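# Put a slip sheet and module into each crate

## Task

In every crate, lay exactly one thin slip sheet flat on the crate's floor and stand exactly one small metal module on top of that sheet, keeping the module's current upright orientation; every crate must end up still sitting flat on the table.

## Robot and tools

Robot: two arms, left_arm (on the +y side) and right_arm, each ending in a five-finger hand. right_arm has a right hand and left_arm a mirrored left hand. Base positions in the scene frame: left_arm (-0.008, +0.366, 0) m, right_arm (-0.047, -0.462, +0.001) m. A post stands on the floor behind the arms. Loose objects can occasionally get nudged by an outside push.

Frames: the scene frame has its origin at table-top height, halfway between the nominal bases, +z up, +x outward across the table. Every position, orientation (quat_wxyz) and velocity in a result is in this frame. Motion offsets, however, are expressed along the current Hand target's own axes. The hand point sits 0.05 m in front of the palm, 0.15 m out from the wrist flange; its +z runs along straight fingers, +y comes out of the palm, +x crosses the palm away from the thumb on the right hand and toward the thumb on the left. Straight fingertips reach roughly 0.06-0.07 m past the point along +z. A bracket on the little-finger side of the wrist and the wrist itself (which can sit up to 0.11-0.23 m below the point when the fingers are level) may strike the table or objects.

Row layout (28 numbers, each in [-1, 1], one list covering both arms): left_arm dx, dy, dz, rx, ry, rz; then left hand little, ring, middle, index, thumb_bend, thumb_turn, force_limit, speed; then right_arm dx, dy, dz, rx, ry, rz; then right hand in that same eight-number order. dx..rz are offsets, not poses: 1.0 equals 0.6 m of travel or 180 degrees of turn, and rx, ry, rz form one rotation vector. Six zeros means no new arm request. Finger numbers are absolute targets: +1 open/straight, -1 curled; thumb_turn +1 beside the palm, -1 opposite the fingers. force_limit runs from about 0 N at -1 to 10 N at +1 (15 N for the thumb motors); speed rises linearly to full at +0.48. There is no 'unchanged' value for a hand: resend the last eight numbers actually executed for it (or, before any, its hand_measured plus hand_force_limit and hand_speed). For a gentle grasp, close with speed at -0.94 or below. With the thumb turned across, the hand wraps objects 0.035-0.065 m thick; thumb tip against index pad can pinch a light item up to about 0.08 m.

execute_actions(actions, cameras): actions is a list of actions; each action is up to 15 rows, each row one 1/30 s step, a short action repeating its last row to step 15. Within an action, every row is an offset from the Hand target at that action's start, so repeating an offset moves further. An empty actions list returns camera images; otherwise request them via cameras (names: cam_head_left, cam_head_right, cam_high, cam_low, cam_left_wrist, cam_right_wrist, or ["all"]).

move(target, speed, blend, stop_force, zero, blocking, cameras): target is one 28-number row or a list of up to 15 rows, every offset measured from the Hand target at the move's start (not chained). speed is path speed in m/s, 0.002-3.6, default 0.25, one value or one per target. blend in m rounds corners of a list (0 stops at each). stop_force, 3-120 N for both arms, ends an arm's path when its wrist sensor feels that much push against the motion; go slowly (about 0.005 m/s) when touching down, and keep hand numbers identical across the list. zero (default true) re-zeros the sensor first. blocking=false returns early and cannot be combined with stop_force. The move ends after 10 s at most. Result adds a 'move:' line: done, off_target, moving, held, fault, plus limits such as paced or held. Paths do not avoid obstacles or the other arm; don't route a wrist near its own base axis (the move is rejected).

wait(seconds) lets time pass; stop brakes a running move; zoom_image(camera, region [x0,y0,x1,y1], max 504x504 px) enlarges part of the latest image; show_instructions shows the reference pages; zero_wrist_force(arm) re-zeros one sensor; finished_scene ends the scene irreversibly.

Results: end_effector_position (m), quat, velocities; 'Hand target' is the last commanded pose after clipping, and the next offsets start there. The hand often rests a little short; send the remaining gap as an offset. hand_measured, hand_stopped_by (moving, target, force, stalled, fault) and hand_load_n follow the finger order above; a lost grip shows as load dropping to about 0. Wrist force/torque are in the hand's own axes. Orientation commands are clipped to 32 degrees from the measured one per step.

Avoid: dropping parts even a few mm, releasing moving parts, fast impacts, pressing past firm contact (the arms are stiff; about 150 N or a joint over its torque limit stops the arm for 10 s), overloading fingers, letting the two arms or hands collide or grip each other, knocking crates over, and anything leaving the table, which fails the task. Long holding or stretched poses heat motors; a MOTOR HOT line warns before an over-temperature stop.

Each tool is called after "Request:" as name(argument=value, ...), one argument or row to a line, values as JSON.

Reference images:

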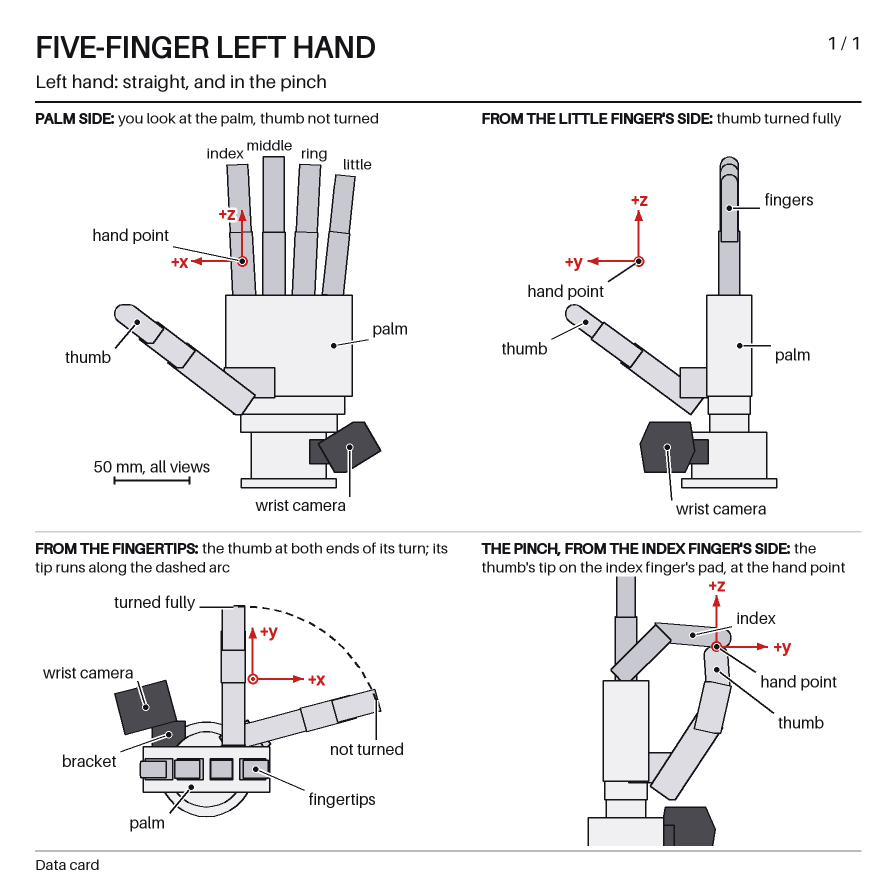

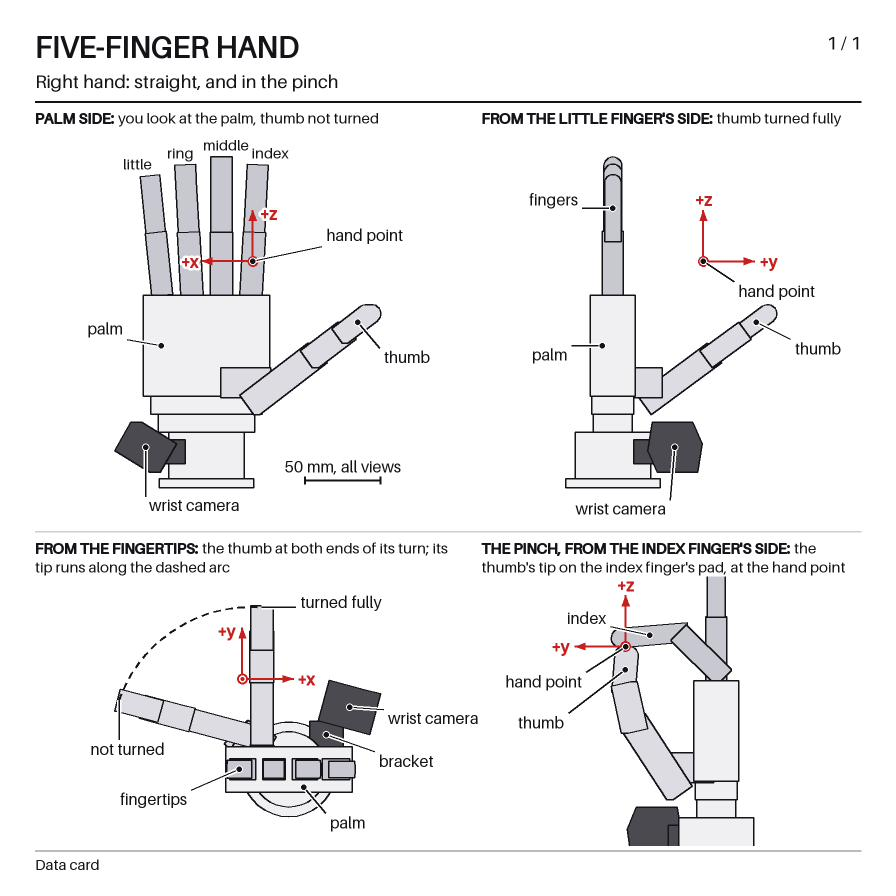

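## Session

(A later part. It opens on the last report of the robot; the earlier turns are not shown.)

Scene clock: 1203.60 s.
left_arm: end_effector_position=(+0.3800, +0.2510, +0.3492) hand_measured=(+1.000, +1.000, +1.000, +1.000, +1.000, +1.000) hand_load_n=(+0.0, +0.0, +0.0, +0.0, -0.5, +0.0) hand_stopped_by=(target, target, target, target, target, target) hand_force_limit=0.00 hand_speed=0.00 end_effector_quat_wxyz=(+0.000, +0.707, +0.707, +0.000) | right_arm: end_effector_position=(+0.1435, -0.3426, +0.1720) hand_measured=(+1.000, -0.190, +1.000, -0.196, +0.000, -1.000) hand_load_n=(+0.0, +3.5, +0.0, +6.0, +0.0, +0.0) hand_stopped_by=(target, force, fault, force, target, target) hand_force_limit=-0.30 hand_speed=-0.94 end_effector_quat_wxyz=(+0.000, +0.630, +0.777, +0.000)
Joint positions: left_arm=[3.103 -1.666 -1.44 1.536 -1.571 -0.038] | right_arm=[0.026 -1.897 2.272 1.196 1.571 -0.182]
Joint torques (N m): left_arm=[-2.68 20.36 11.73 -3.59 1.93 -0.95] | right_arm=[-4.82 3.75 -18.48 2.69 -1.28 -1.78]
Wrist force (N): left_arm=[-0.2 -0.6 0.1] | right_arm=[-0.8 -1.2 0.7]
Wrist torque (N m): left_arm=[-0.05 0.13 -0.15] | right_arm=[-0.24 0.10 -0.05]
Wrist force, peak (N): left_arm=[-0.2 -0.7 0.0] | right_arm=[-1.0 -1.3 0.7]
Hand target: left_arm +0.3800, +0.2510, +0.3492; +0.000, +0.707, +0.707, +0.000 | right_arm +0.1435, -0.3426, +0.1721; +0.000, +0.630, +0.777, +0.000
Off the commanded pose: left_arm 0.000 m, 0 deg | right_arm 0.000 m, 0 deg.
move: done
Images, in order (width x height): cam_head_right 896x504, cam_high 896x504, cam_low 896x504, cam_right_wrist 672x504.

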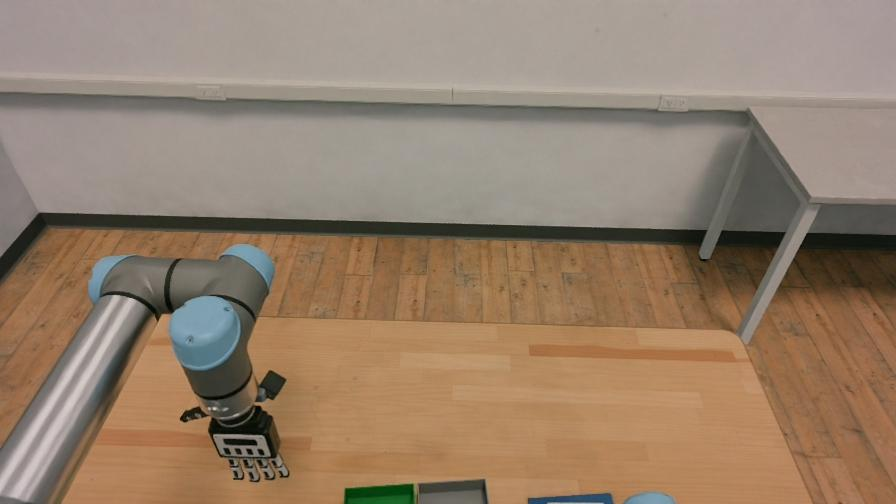

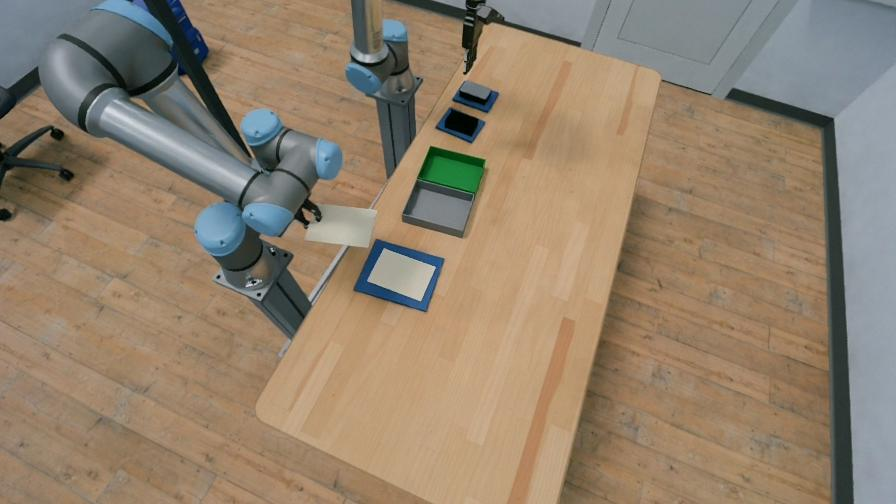

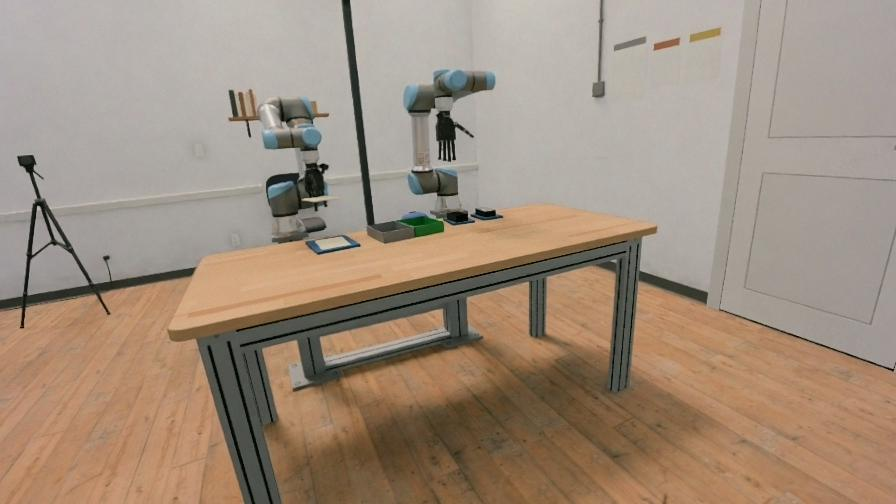

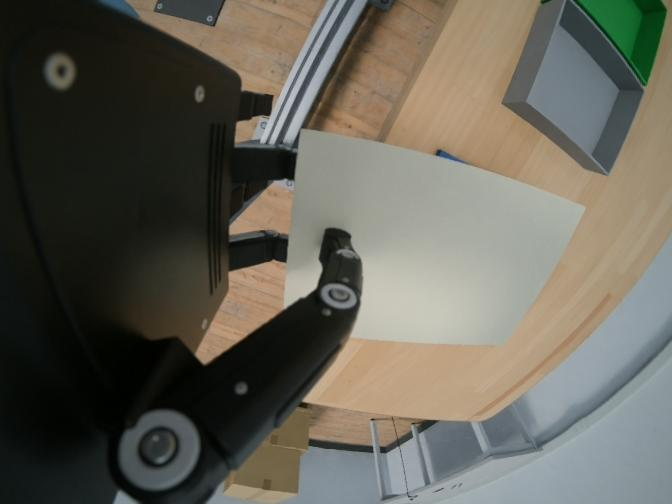

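Request:
move(
  target=[0,0,0,0,0,0,1,1,1,1,1,1,0,0,0.380,0.3372,0,0,0,0.0556,1,-0.5,1,-0.5,0.0,-1,-0.3,-0.94],
  speed=0.1,
  cameras=["cam_right_wrist","cam_low","cam_high"],
)

Request:
zoom_image(
  camera="cam_low",
  region=[330, 140, 450, 260],
)

Request:
zoom_image(
  camera="cam_high",
  region=[350, 100, 510, 260],
)

Scene clock: 1341.97 s.
left_arm: end_effector_position=(+0.3800, +0.2510, +0.3492) hand_measured=(+1.000, +1.000, +1.000, +1.000, +1.000, +1.000) hand_load_n=(+0.0, +0.0, +0.0, +0.0, +0.0, +0.0) hand_stopped_by=(target, target, target, target, target, target) hand_force_limit=0.00 hand_speed=0.00 end_effector_quat_wxyz=(+0.000, +0.707, +0.707, +0.000) | right_arm: end_effector_position=(+0.2941, -0.0776, +0.1720) hand_measured=(+1.000, -0.190, +1.000, -0.196, +0.000, -1.000) hand_load_n=(+0.0, +3.5, +0.0, +6.0, +0.0, +0.0) hand_stopped_by=(target, force, fault, force, target, target) hand_force_limit=-0.30 hand_speed=-0.94 end_effector_quat_wxyz=(+0.000, +0.695, +0.719, +0.000)
Joint positions: left_arm=[3.103 -1.666 -1.44 1.536 -1.571 -0.038] | right_arm=[0.704 -1.068 1.361 1.278 1.57 0.67]
Joint torques (N m): left_arm=[-3.22 20.77 12.01 -3.48 2.01 -1.01] | right_arm=[-6.07 -28.4 -26.8 1.62 1.44 -1.07]
Wrist force (N): left_arm=[-0.1 -0.4 0.0] | right_arm=[-0.2 -0.3 0.8]
Wrist torque (N m): left_arm=[-0.01 0.11 -0.16] | right_arm=[-0.11 -0.01 0.06]
Wrist force, peak (N): left_arm=[-0.3 -0.7 0.0] | right_arm=[-1.7 -2.0 0.7]
Hand target: left_arm +0.3800, +0.2510, +0.3492; +0.000, +0.707, +0.707, +0.000 | right_arm +0.2941, -0.0776, +0.1720; +0.000, +0.695, +0.719, +0.000
Off the commanded pose: left_arm 0.000 m, 0 deg | right_arm 0.000 m, 0 deg.
move: done
Images, in order (width x height): cam_high 896x504, cam_low 896x504, cam_right_wrist 672x504.

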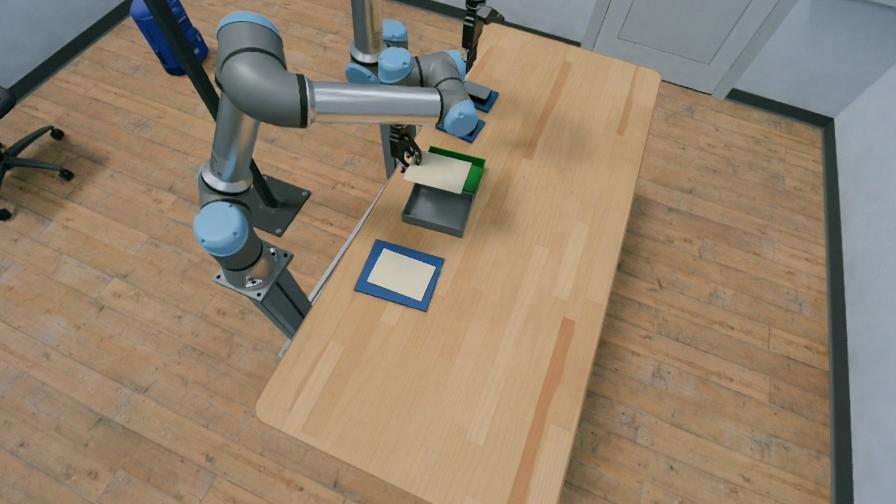

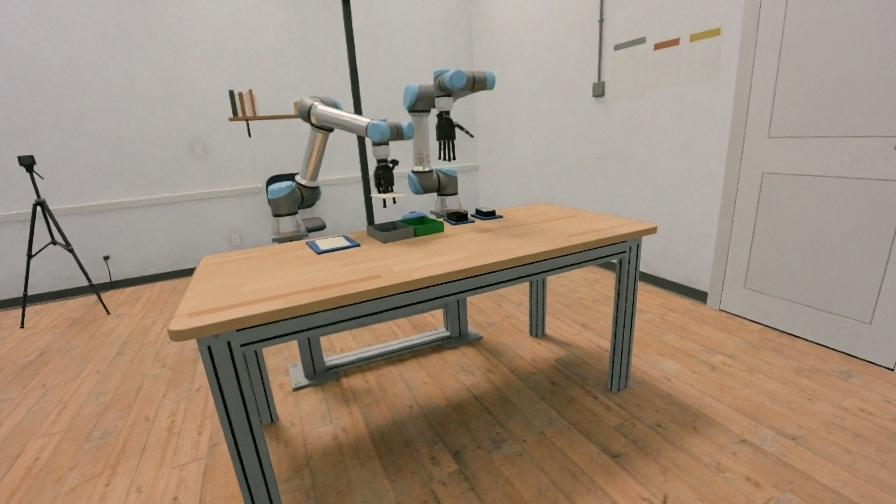

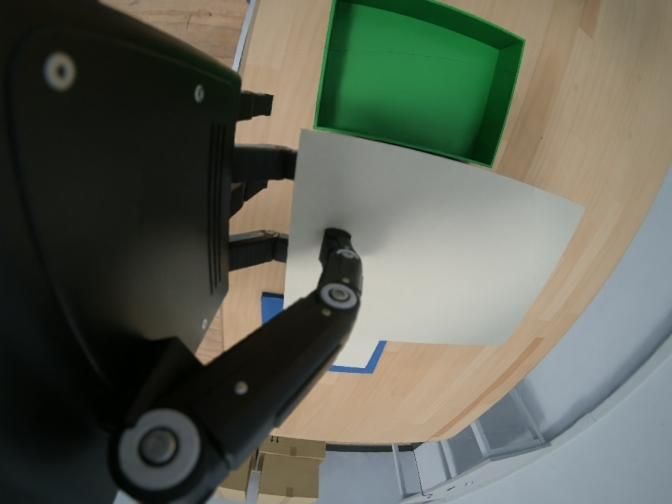

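Scaled by 4.200 from the camera's image (finer frame: 1280x720).

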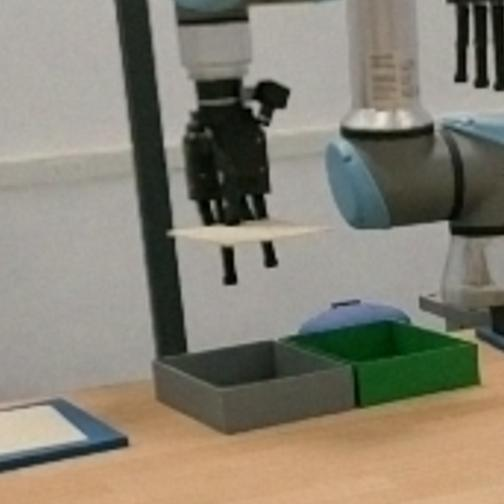

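Scaled by 3.150 from the camera's image (finer frame: 1280x720).

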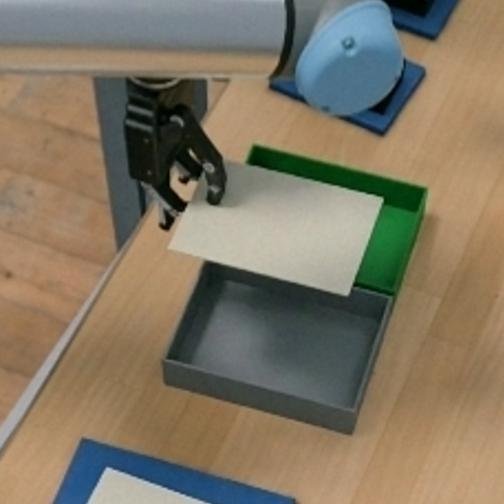

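Request:
move(
  target=[0,0,0,0,0,0,1,1,1,1,1,1,0,0,-0.0046,-0.0781,0.1033,0.1611,0,0,1,-0.5,1,-0.5,0.0,-1,-0.3,-0.94],
  speed=0.08,
  cameras=["cam_right_wrist","cam_low","cam_high"],
)

Request:
zoom_image(
  camera="cam_low",
  region=[330, 140, 450, 260],
)

Request:
zoom_image(
  camera="cam_high",
  region=[350, 100, 510, 260],
)

Request:
zoom_image(
  camera="cam_right_wrist",
  region=[220, 60, 620, 400],
)

Scene clock: 1654.13 s.
left_arm: end_effector_position=(+0.3800, +0.2510, +0.3492) hand_measured=(+1.000, +1.000, +1.000, +1.000, +1.000, +1.000) hand_load_n=(+0.0, +0.0, +0.0, +0.0, +0.0, +0.0) hand_stopped_by=(target, target, target, target, target, target) hand_force_limit=0.00 hand_speed=0.00 end_effector_quat_wxyz=(+0.000, +0.707, +0.707, +0.000) | right_arm: end_effector_position=(+0.2474, -0.0819, +0.1100) hand_measured=(+1.000, -0.190, +1.000, -0.196, +0.000, -1.000) hand_load_n=(+0.0, +3.5, -0.5, +6.0, +0.0, +0.0) hand_stopped_by=(target, force, fault, force, target, target) hand_force_limit=-0.30 hand_speed=-0.94 end_effector_quat_wxyz=(-0.174, +0.673, +0.696, -0.180) end_effector_velocity=(+0.001, +0.000, +0.001) end_effector_angular_velocity=(-0.001, -0.011, -0.002)
Joint positions: left_arm=[3.103 -1.666 -1.44 1.536 -1.571 -0.038] | right_arm=[0.605 -0.877 1.337 1.547 1.305 0.512]
Joint velocities: left_arm=[within noise] | right_arm=[0.002 -0.005 0 -0.005 0.005 0.006]
Joint torques (N m): left_arm=[-2.27 21.79 12.4 -3.67 2.1 -0.96] | right_arm=[6.98 -49.89 -9.49 0.97 1.8 2.06]
Wrist force (N): left_arm=[-0.2 -0.5 -0.1] | right_arm=[0.4 0.3 1.2]
Wrist torque (N m): left_arm=[-0.03 0.13 -0.16] | right_arm=[0.03 -0.14 -0.02]
Wrist force, peak (N): left_arm=[-0.3 -0.8 0.0] | right_arm=[-0.2 -0.6 1.2]
Hand target: left_arm +0.3800, +0.2510, +0.3492; +0.000, +0.707, +0.707, +0.000 | right_arm +0.2474, -0.0819, +0.1101; -0.174, +0.673, +0.696, -0.180
Off the commanded pose: left_arm 0.000 m, 0 deg | right_arm 0.000 m, 0 deg.
move: done
Images, in order (width x height): cam_high 896x504, cam_low 896x504, cam_right_wrist 672x504.

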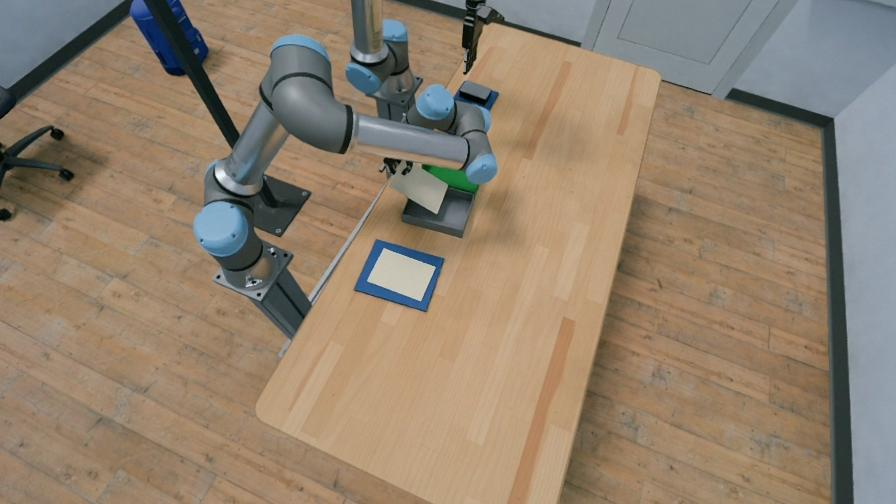

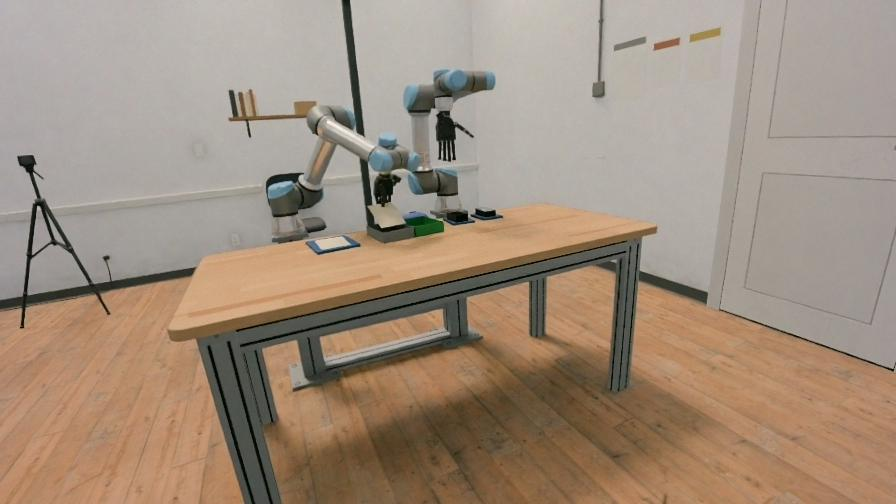

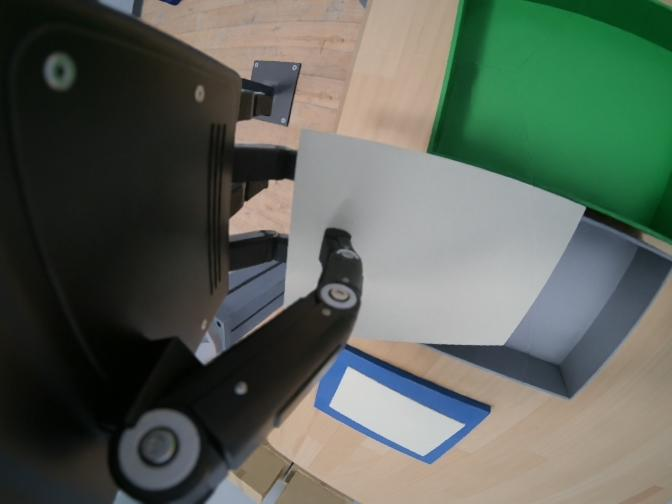

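Scaled by 4.200 from the camera's image (finer frame: 1280x720).

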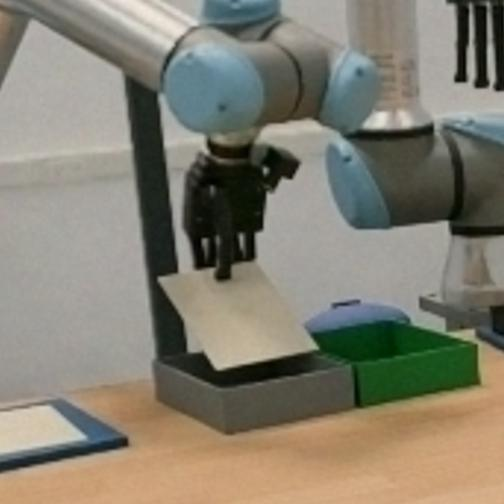

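Scaled by 3.150 from the camera's image (finer frame: 1280x720).

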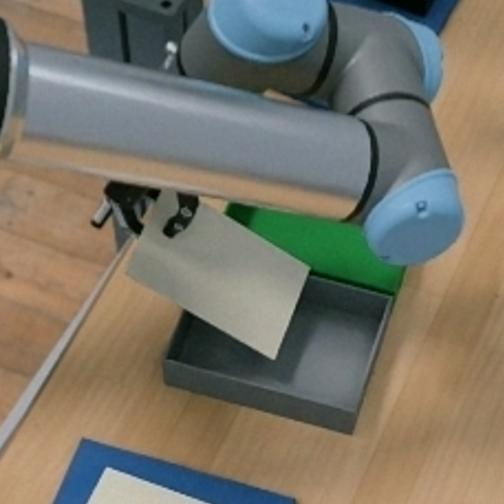

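Scaled by 1.260 from the camera's image (finer frame: 960x720).

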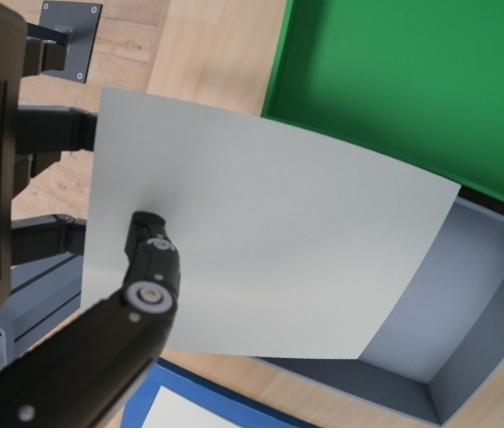

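Request:
move(
  target=[0,0,0,0,0,0,1,1,1,1,1,1,0,0,-0.0183,0.025,0.0455,0,0,0,1,-0.5,1,-0.5,0.0,-1,-0.3,-0.94],
  speed=0.05,
  cameras=["cam_right_wrist","cam_low","cam_high"],
)

Request:
zoom_image(
  camera="cam_low",
  region=[330, 140, 450, 260],
)

Request:
zoom_image(
  camera="cam_high",
  region=[350, 100, 510, 260],
)

Request:
zoom_image(
  camera="cam_right_wrist",
  region=[220, 60, 620, 400],
)

Scene clock: 1684.30 s.
left_arm: end_effector_position=(+0.3800, +0.2510, +0.3492) hand_measured=(+1.000, +1.000, +1.000, +1.000, +1.000, +1.000) hand_load_n=(+0.0, +0.0, +0.0, +0.0, +0.0, +0.0) hand_stopped_by=(target, target, target, target, target, target) hand_force_limit=0.00 hand_speed=0.00 end_effector_quat_wxyz=(+0.000, +0.707, +0.707, +0.000) | right_arm: end_effector_position=(+0.2477, -0.0930, +0.0788) hand_measured=(+1.000, -0.190, +1.000, -0.194, +0.000, -1.000) hand_load_n=(+0.0, +6.0, +0.0, +22.0, -3.0, +0.0) hand_stopped_by=(target, force, fault, force, target, target) hand_force_limit=-0.30 hand_speed=-0.94 end_effector_quat_wxyz=(-0.174, +0.673, +0.696, -0.180)
Joint positions: left_arm=[3.103 -1.666 -1.44 1.536 -1.571 -0.038] | right_arm=[0.588 -0.859 1.396 1.475 1.313 0.496]
Joint torques (N m): left_arm=[-3.21 19.53 12.44 -3.34 1.85 -1.04] | right_arm=[6.46 -45.14 -20.61 3.53 -0.57 2.11]
Wrist force (N): left_arm=[-0.1 -0.3 -0.2] | right_arm=[0.8 -3.9 -5.9]
Wrist torque (N m): left_arm=[0.00 0.12 -0.16] | right_arm=[-0.74 0.29 -0.39]
Wrist force, peak (N): left_arm=[-0.2 -0.7 0.0] | right_arm=[1.0 -3.6 -6.5]
Hand target: left_arm +0.3800, +0.2510, +0.3492; +0.000, +0.707, +0.707, +0.000 | right_arm +0.2476, -0.0929, +0.0789; -0.174, +0.673, +0.696, -0.180
Off the commanded pose: left_arm 0.000 m, 0 deg | right_arm 0.000 m, 0 deg.
move: done
Images, in order (width x height): cam_high 896x504, cam_low 896x504, cam_right_wrist 672x504.

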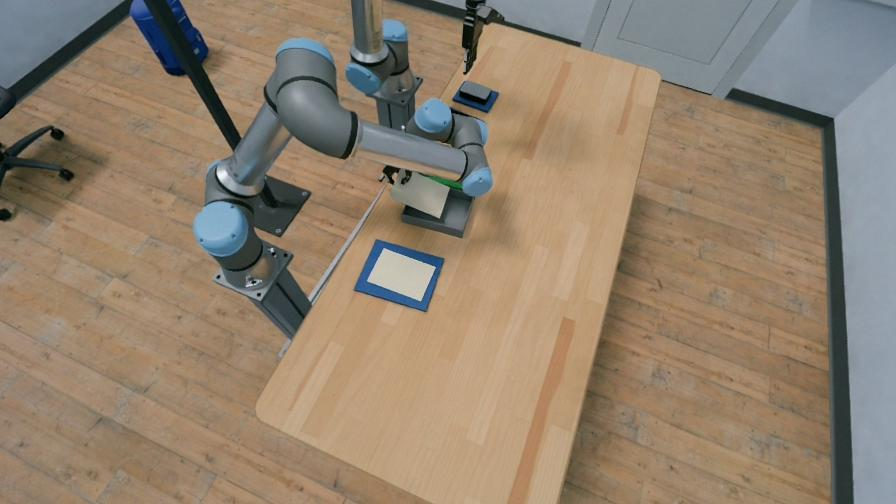

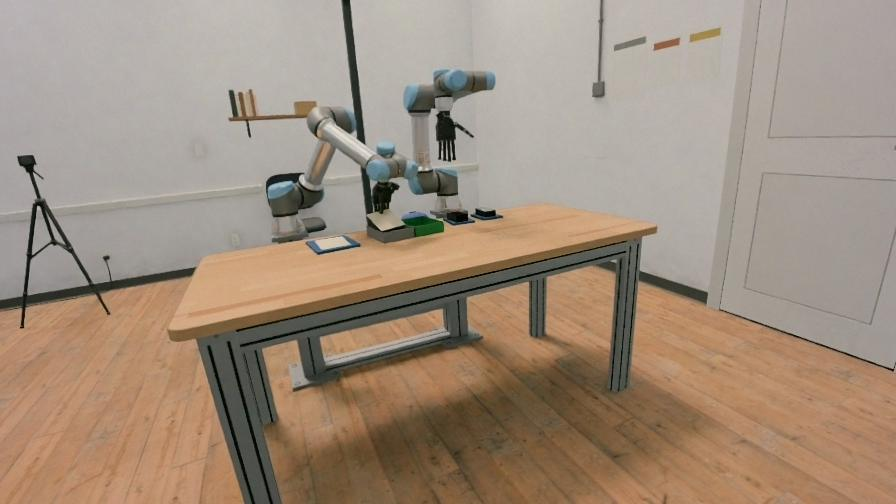

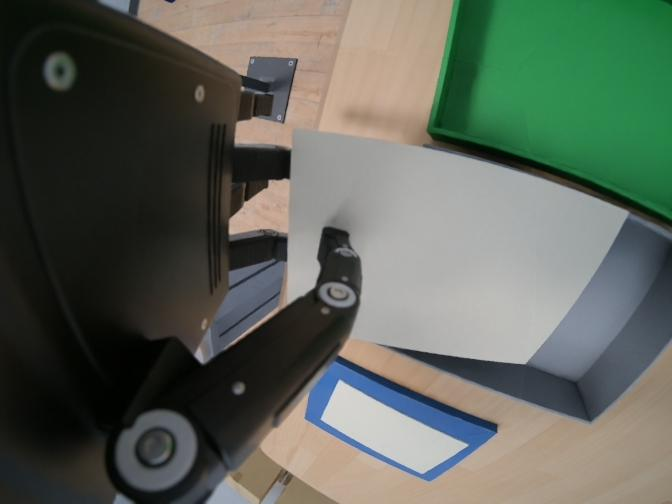

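Scaled by 4.200 from the camera's image (finer frame: 1280x720).

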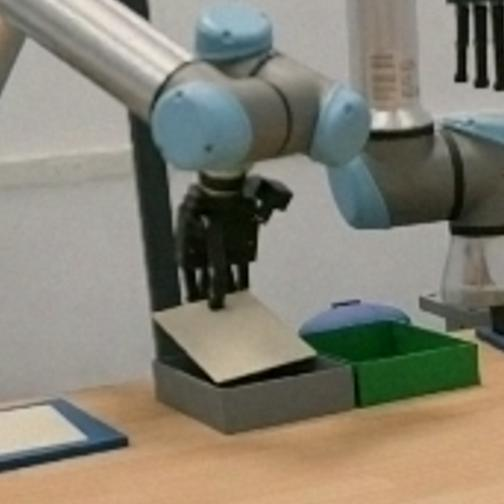

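Scaled by 3.150 from the camera's image (finer frame: 1280x720).

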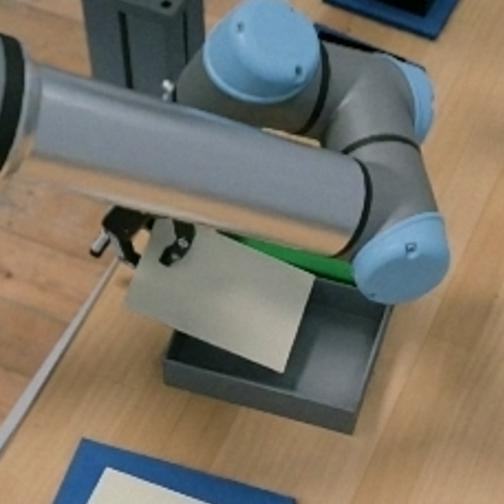

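Scaled by 1.260 from the camera's image (finer frame: 960x720).

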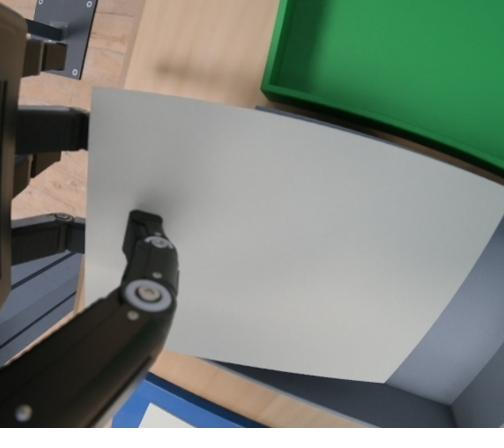

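Request:
move(
  target=[
    [0,0,0,0,0,0,1,1,1,1,1,1,0,0,0,-0.021,-0.038,0,0,0,1,-0.5,1,-0.5,0.0,-1,-0.3,-0.94],
    [0,0,0,0,0,0,1,1,1,1,1,1,0,0,-0.02,-0.021,-0.038,0,0,0,1,-0.5,1,-0.5,0.0,-1,-0.3,-0.94],
  ],
  speed=0.05,
  cameras=["cam_right_wrist","cam_low","cam_high"],
)

Request:
zoom_image(
  camera="cam_low",
  region=[330, 140, 450, 260],
)

Request:
zoom_image(
  camera="cam_high",
  region=[350, 100, 510, 260],
)

Request:
zoom_image(
  camera="cam_right_wrist",
  region=[270, 60, 670, 400],
)

Scene clock: 1735.17 s.
left_arm: end_effector_position=(+0.3800, +0.2510, +0.3492) hand_measured=(+1.000, +1.000, +1.000, +1.000, +1.000, +1.000) hand_load_n=(+0.0, +0.0, +0.0, +0.0, +0.0, +0.0) hand_stopped_by=(target, target, target, target, target, target) hand_force_limit=0.00 hand_speed=0.00 end_effector_quat_wxyz=(+0.000, +0.707, +0.707, +0.000) | right_arm: end_effector_position=(+0.2481, -0.1049, +0.1050) hand_measured=(+1.000, -0.190, +1.000, -0.196, +0.000, -1.000) hand_load_n=(+0.0, +4.0, +0.0, +6.0, -1.0, +0.0) hand_stopped_by=(target, force, fault, force, target, target) hand_force_limit=-0.30 hand_speed=-0.94 end_effector_quat_wxyz=(-0.174, +0.673, +0.696, -0.180)
Joint positions: left_arm=[3.103 -1.666 -1.44 1.536 -1.571 -0.038] | right_arm=[0.568 -0.908 1.409 1.515 1.321 0.477]
Joint torques (N m): left_arm=[-2.96 20.52 10.43 -3.17 1.87 -1.12] | right_arm=[6.02 -31.13 -21.83 4.3 -2.04 1.77]
Wrist force (N): left_arm=[-0.3 -0.5 -0.1] | right_arm=[0.1 -0.6 0.8]
Wrist torque (N m): left_arm=[-0.04 0.15 -0.17] | right_arm=[-0.09 -0.09 -0.11]
Wrist force, peak (N): left_arm=[-0.5 -0.6 -0.1] | right_arm=[1.0 -4.1 -6.0]
Hand target: left_arm +0.3800, +0.2510, +0.3492; +0.000, +0.707, +0.707, +0.000 | right_arm +0.2481, -0.1049, +0.1050; -0.174, +0.673, +0.696, -0.180
Off the commanded pose: left_arm 0.000 m, 0 deg | right_arm 0.000 m, 0 deg.
move: done
Images, in order (width x height): cam_high 896x504, cam_low 896x504, cam_right_wrist 672x504.

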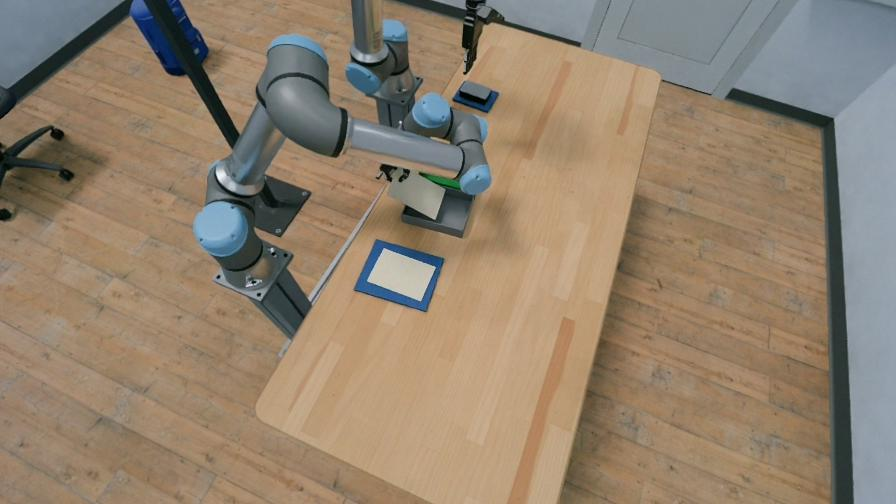

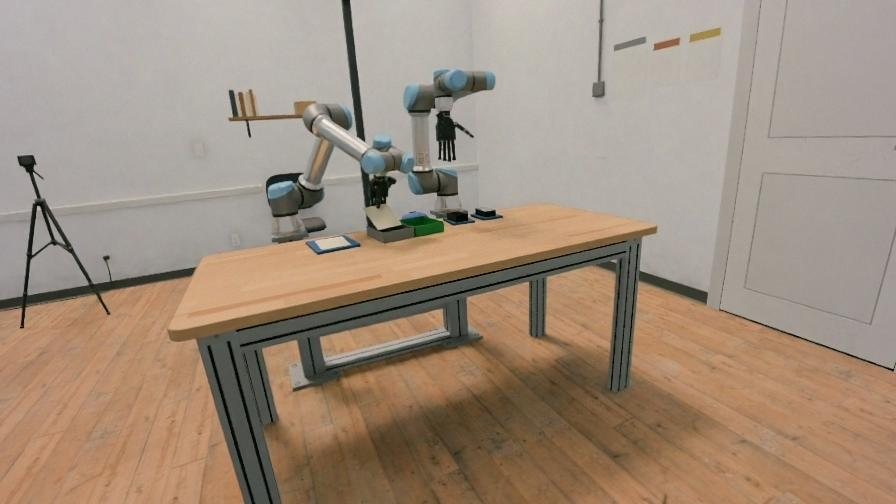

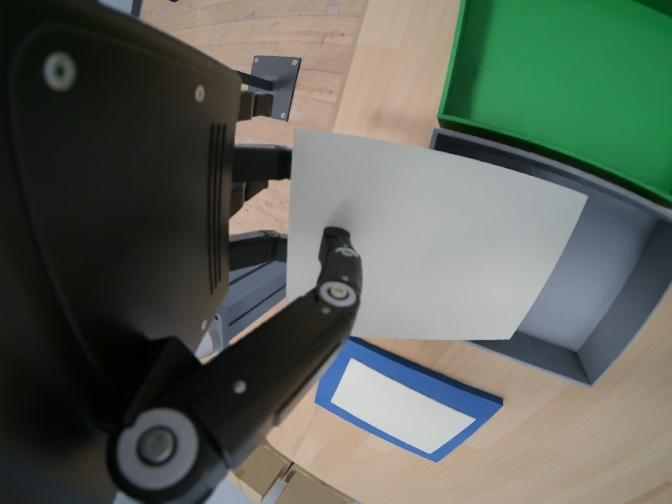

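Scaled by 4.200 from the camera's image (finer frame: 1280x720).

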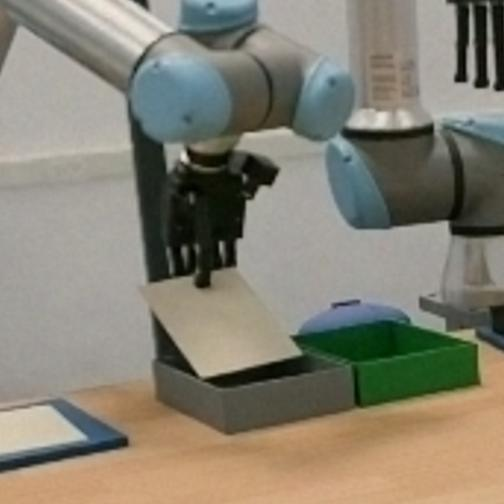

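Scaled by 3.150 from the camera's image (finer frame: 1280x720).

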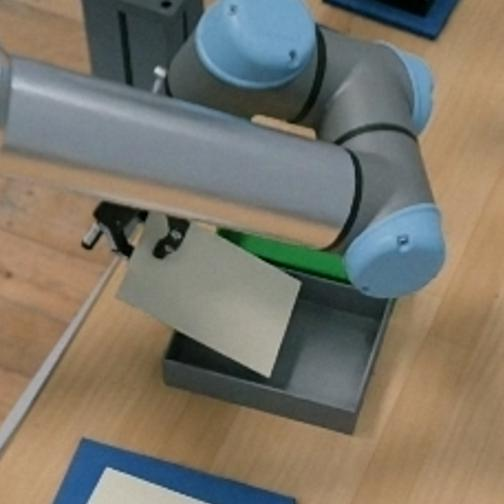

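Scaled by 1.260 from the camera's image (finer frame: 960x720).

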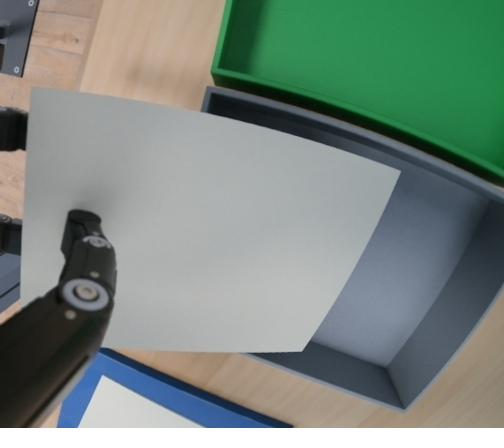

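Request:
move(
  target=[0,0,0,0,0,0,1,1,1,1,1,1,0,0,0.0017,0.0415,0.0748,0,0,0,1,-0.5,1,-0.5,0.0,-1,-0.3,-0.94],
  speed=0.015,
  stop_force=3,
  cameras=["cam_right_wrist","cam_low","cam_high"],
)

Request:
zoom_image(
  camera="cam_low",
  region=[330, 140, 450, 260],
)

Request:
zoom_image(
  camera="cam_high",
  region=[350, 100, 510, 260],
)

Request:
zoom_image(
  camera="cam_right_wrist",
  region=[270, 60, 670, 400],
)

Scene clock: 1754.50 s.
left_arm: end_effector_position=(+0.3800, +0.2510, +0.3492) hand_measured=(+1.000, +1.000, +1.000, +1.000, +1.000, +1.000) hand_load_n=(+0.0, +0.0, +0.0, +0.0, +0.0, +0.0) hand_stopped_by=(target, target, target, target, target, target) hand_force_limit=0.00 hand_speed=0.00 end_effector_quat_wxyz=(+0.000, +0.707, +0.707, +0.000) | right_arm: end_effector_position=(+0.2480, -0.1041, +0.0638) hand_measured=(+1.000, -0.190, +1.000, -0.196, +0.000, -1.000) hand_load_n=(+0.0, +4.5, +0.0, +6.5, -1.5, +0.0) hand_stopped_by=(target, force, fault, force, target, target) hand_force_limit=-0.30 hand_speed=-0.94 end_effector_quat_wxyz=(-0.174, +0.673, +0.696, -0.180)
Joint positions: left_arm=[3.103 -1.666 -1.44 1.536 -1.571 -0.038] | right_arm=[0.569 -0.856 1.438 1.434 1.32 0.479]
Joint torques (N m): left_arm=[-3.45 20.85 11.19 -3.53 1.91 -0.91] | right_arm=[3.04 -49.19 -20.48 2.4 -1.54 0.85]
Wrist force (N): left_arm=[-0.1 -0.5 0.1] | right_arm=[-0.7 -0.6 -1.7]
Wrist torque (N m): left_arm=[-0.05 0.12 -0.15] | right_arm=[-0.27 -0.03 -0.05]
Wrist force, peak (N): left_arm=[-0.1 -0.7 -0.2] | right_arm=[-0.5 -2.2 -1.9]
Hand target: left_arm +0.3800, +0.2510, +0.3492; +0.000, +0.707, +0.707, +0.000 | right_arm +0.2480, -0.1041, +0.0638; -0.174, +0.673, +0.696, -0.180 (not the last commanded pose)
Off the commanded pose: left_arm 0.000 m, 0 deg | right_arm 0.010 m, 0 deg.
move: contact (right_arm)
Images, in order (width x height): cam_high 896x504, cam_low 896x504, cam_right_wrist 672x504.

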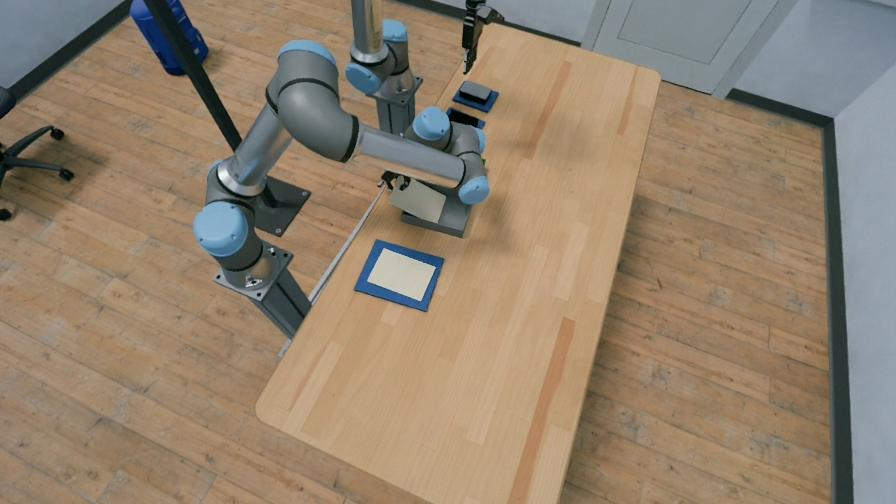

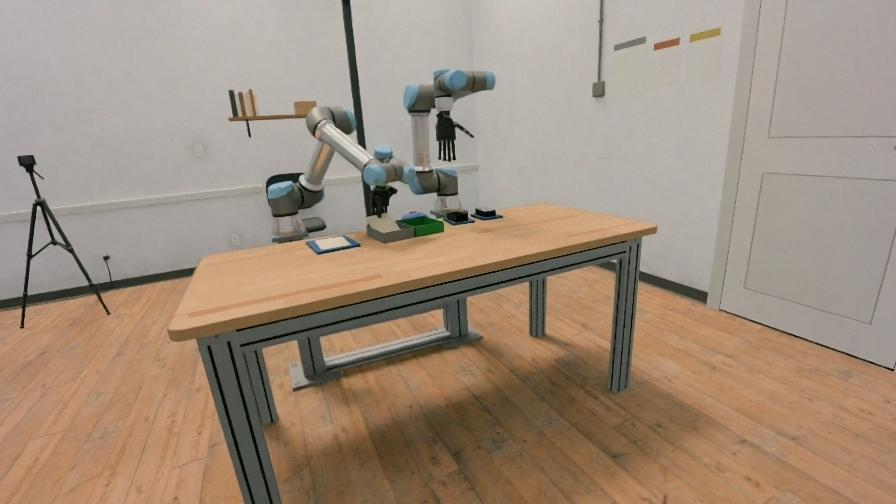

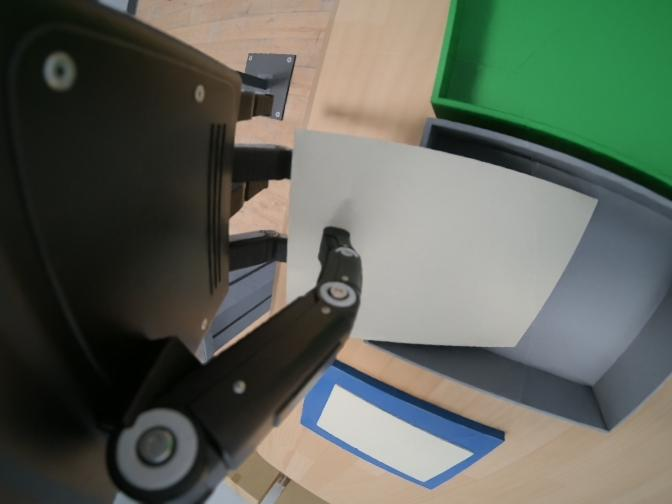

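Scaled by 4.200 from the camera's image (finer frame: 1280x720).

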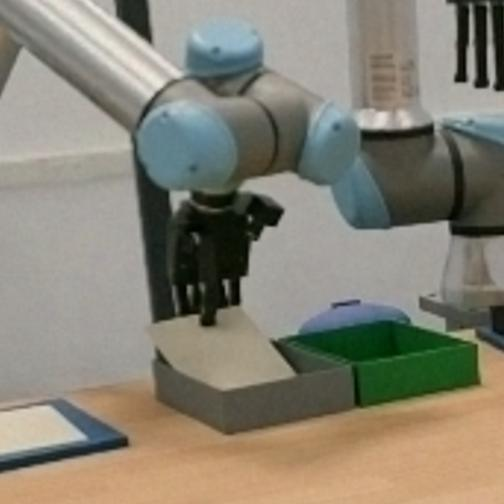

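Scaled by 3.150 from the camera's image (finer frame: 1280x720).

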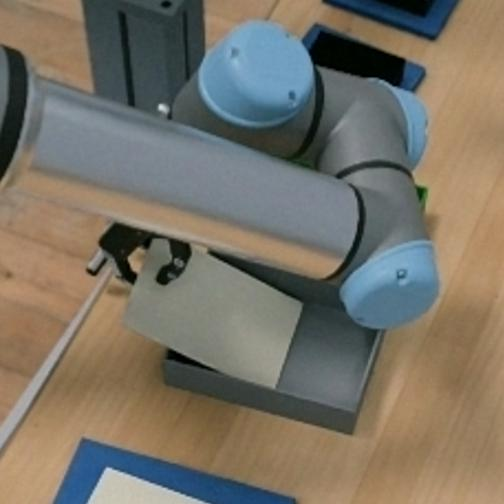

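Scaled by 1.260 from the camera's image (finer frame: 960x720).

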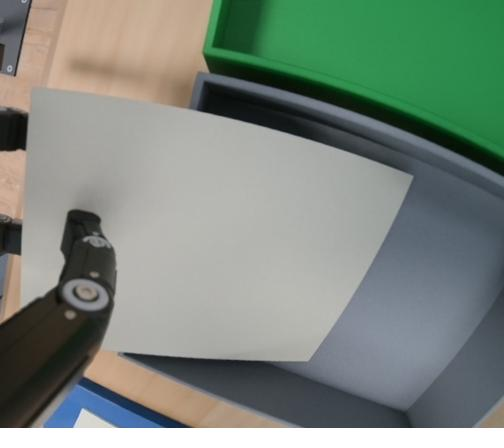

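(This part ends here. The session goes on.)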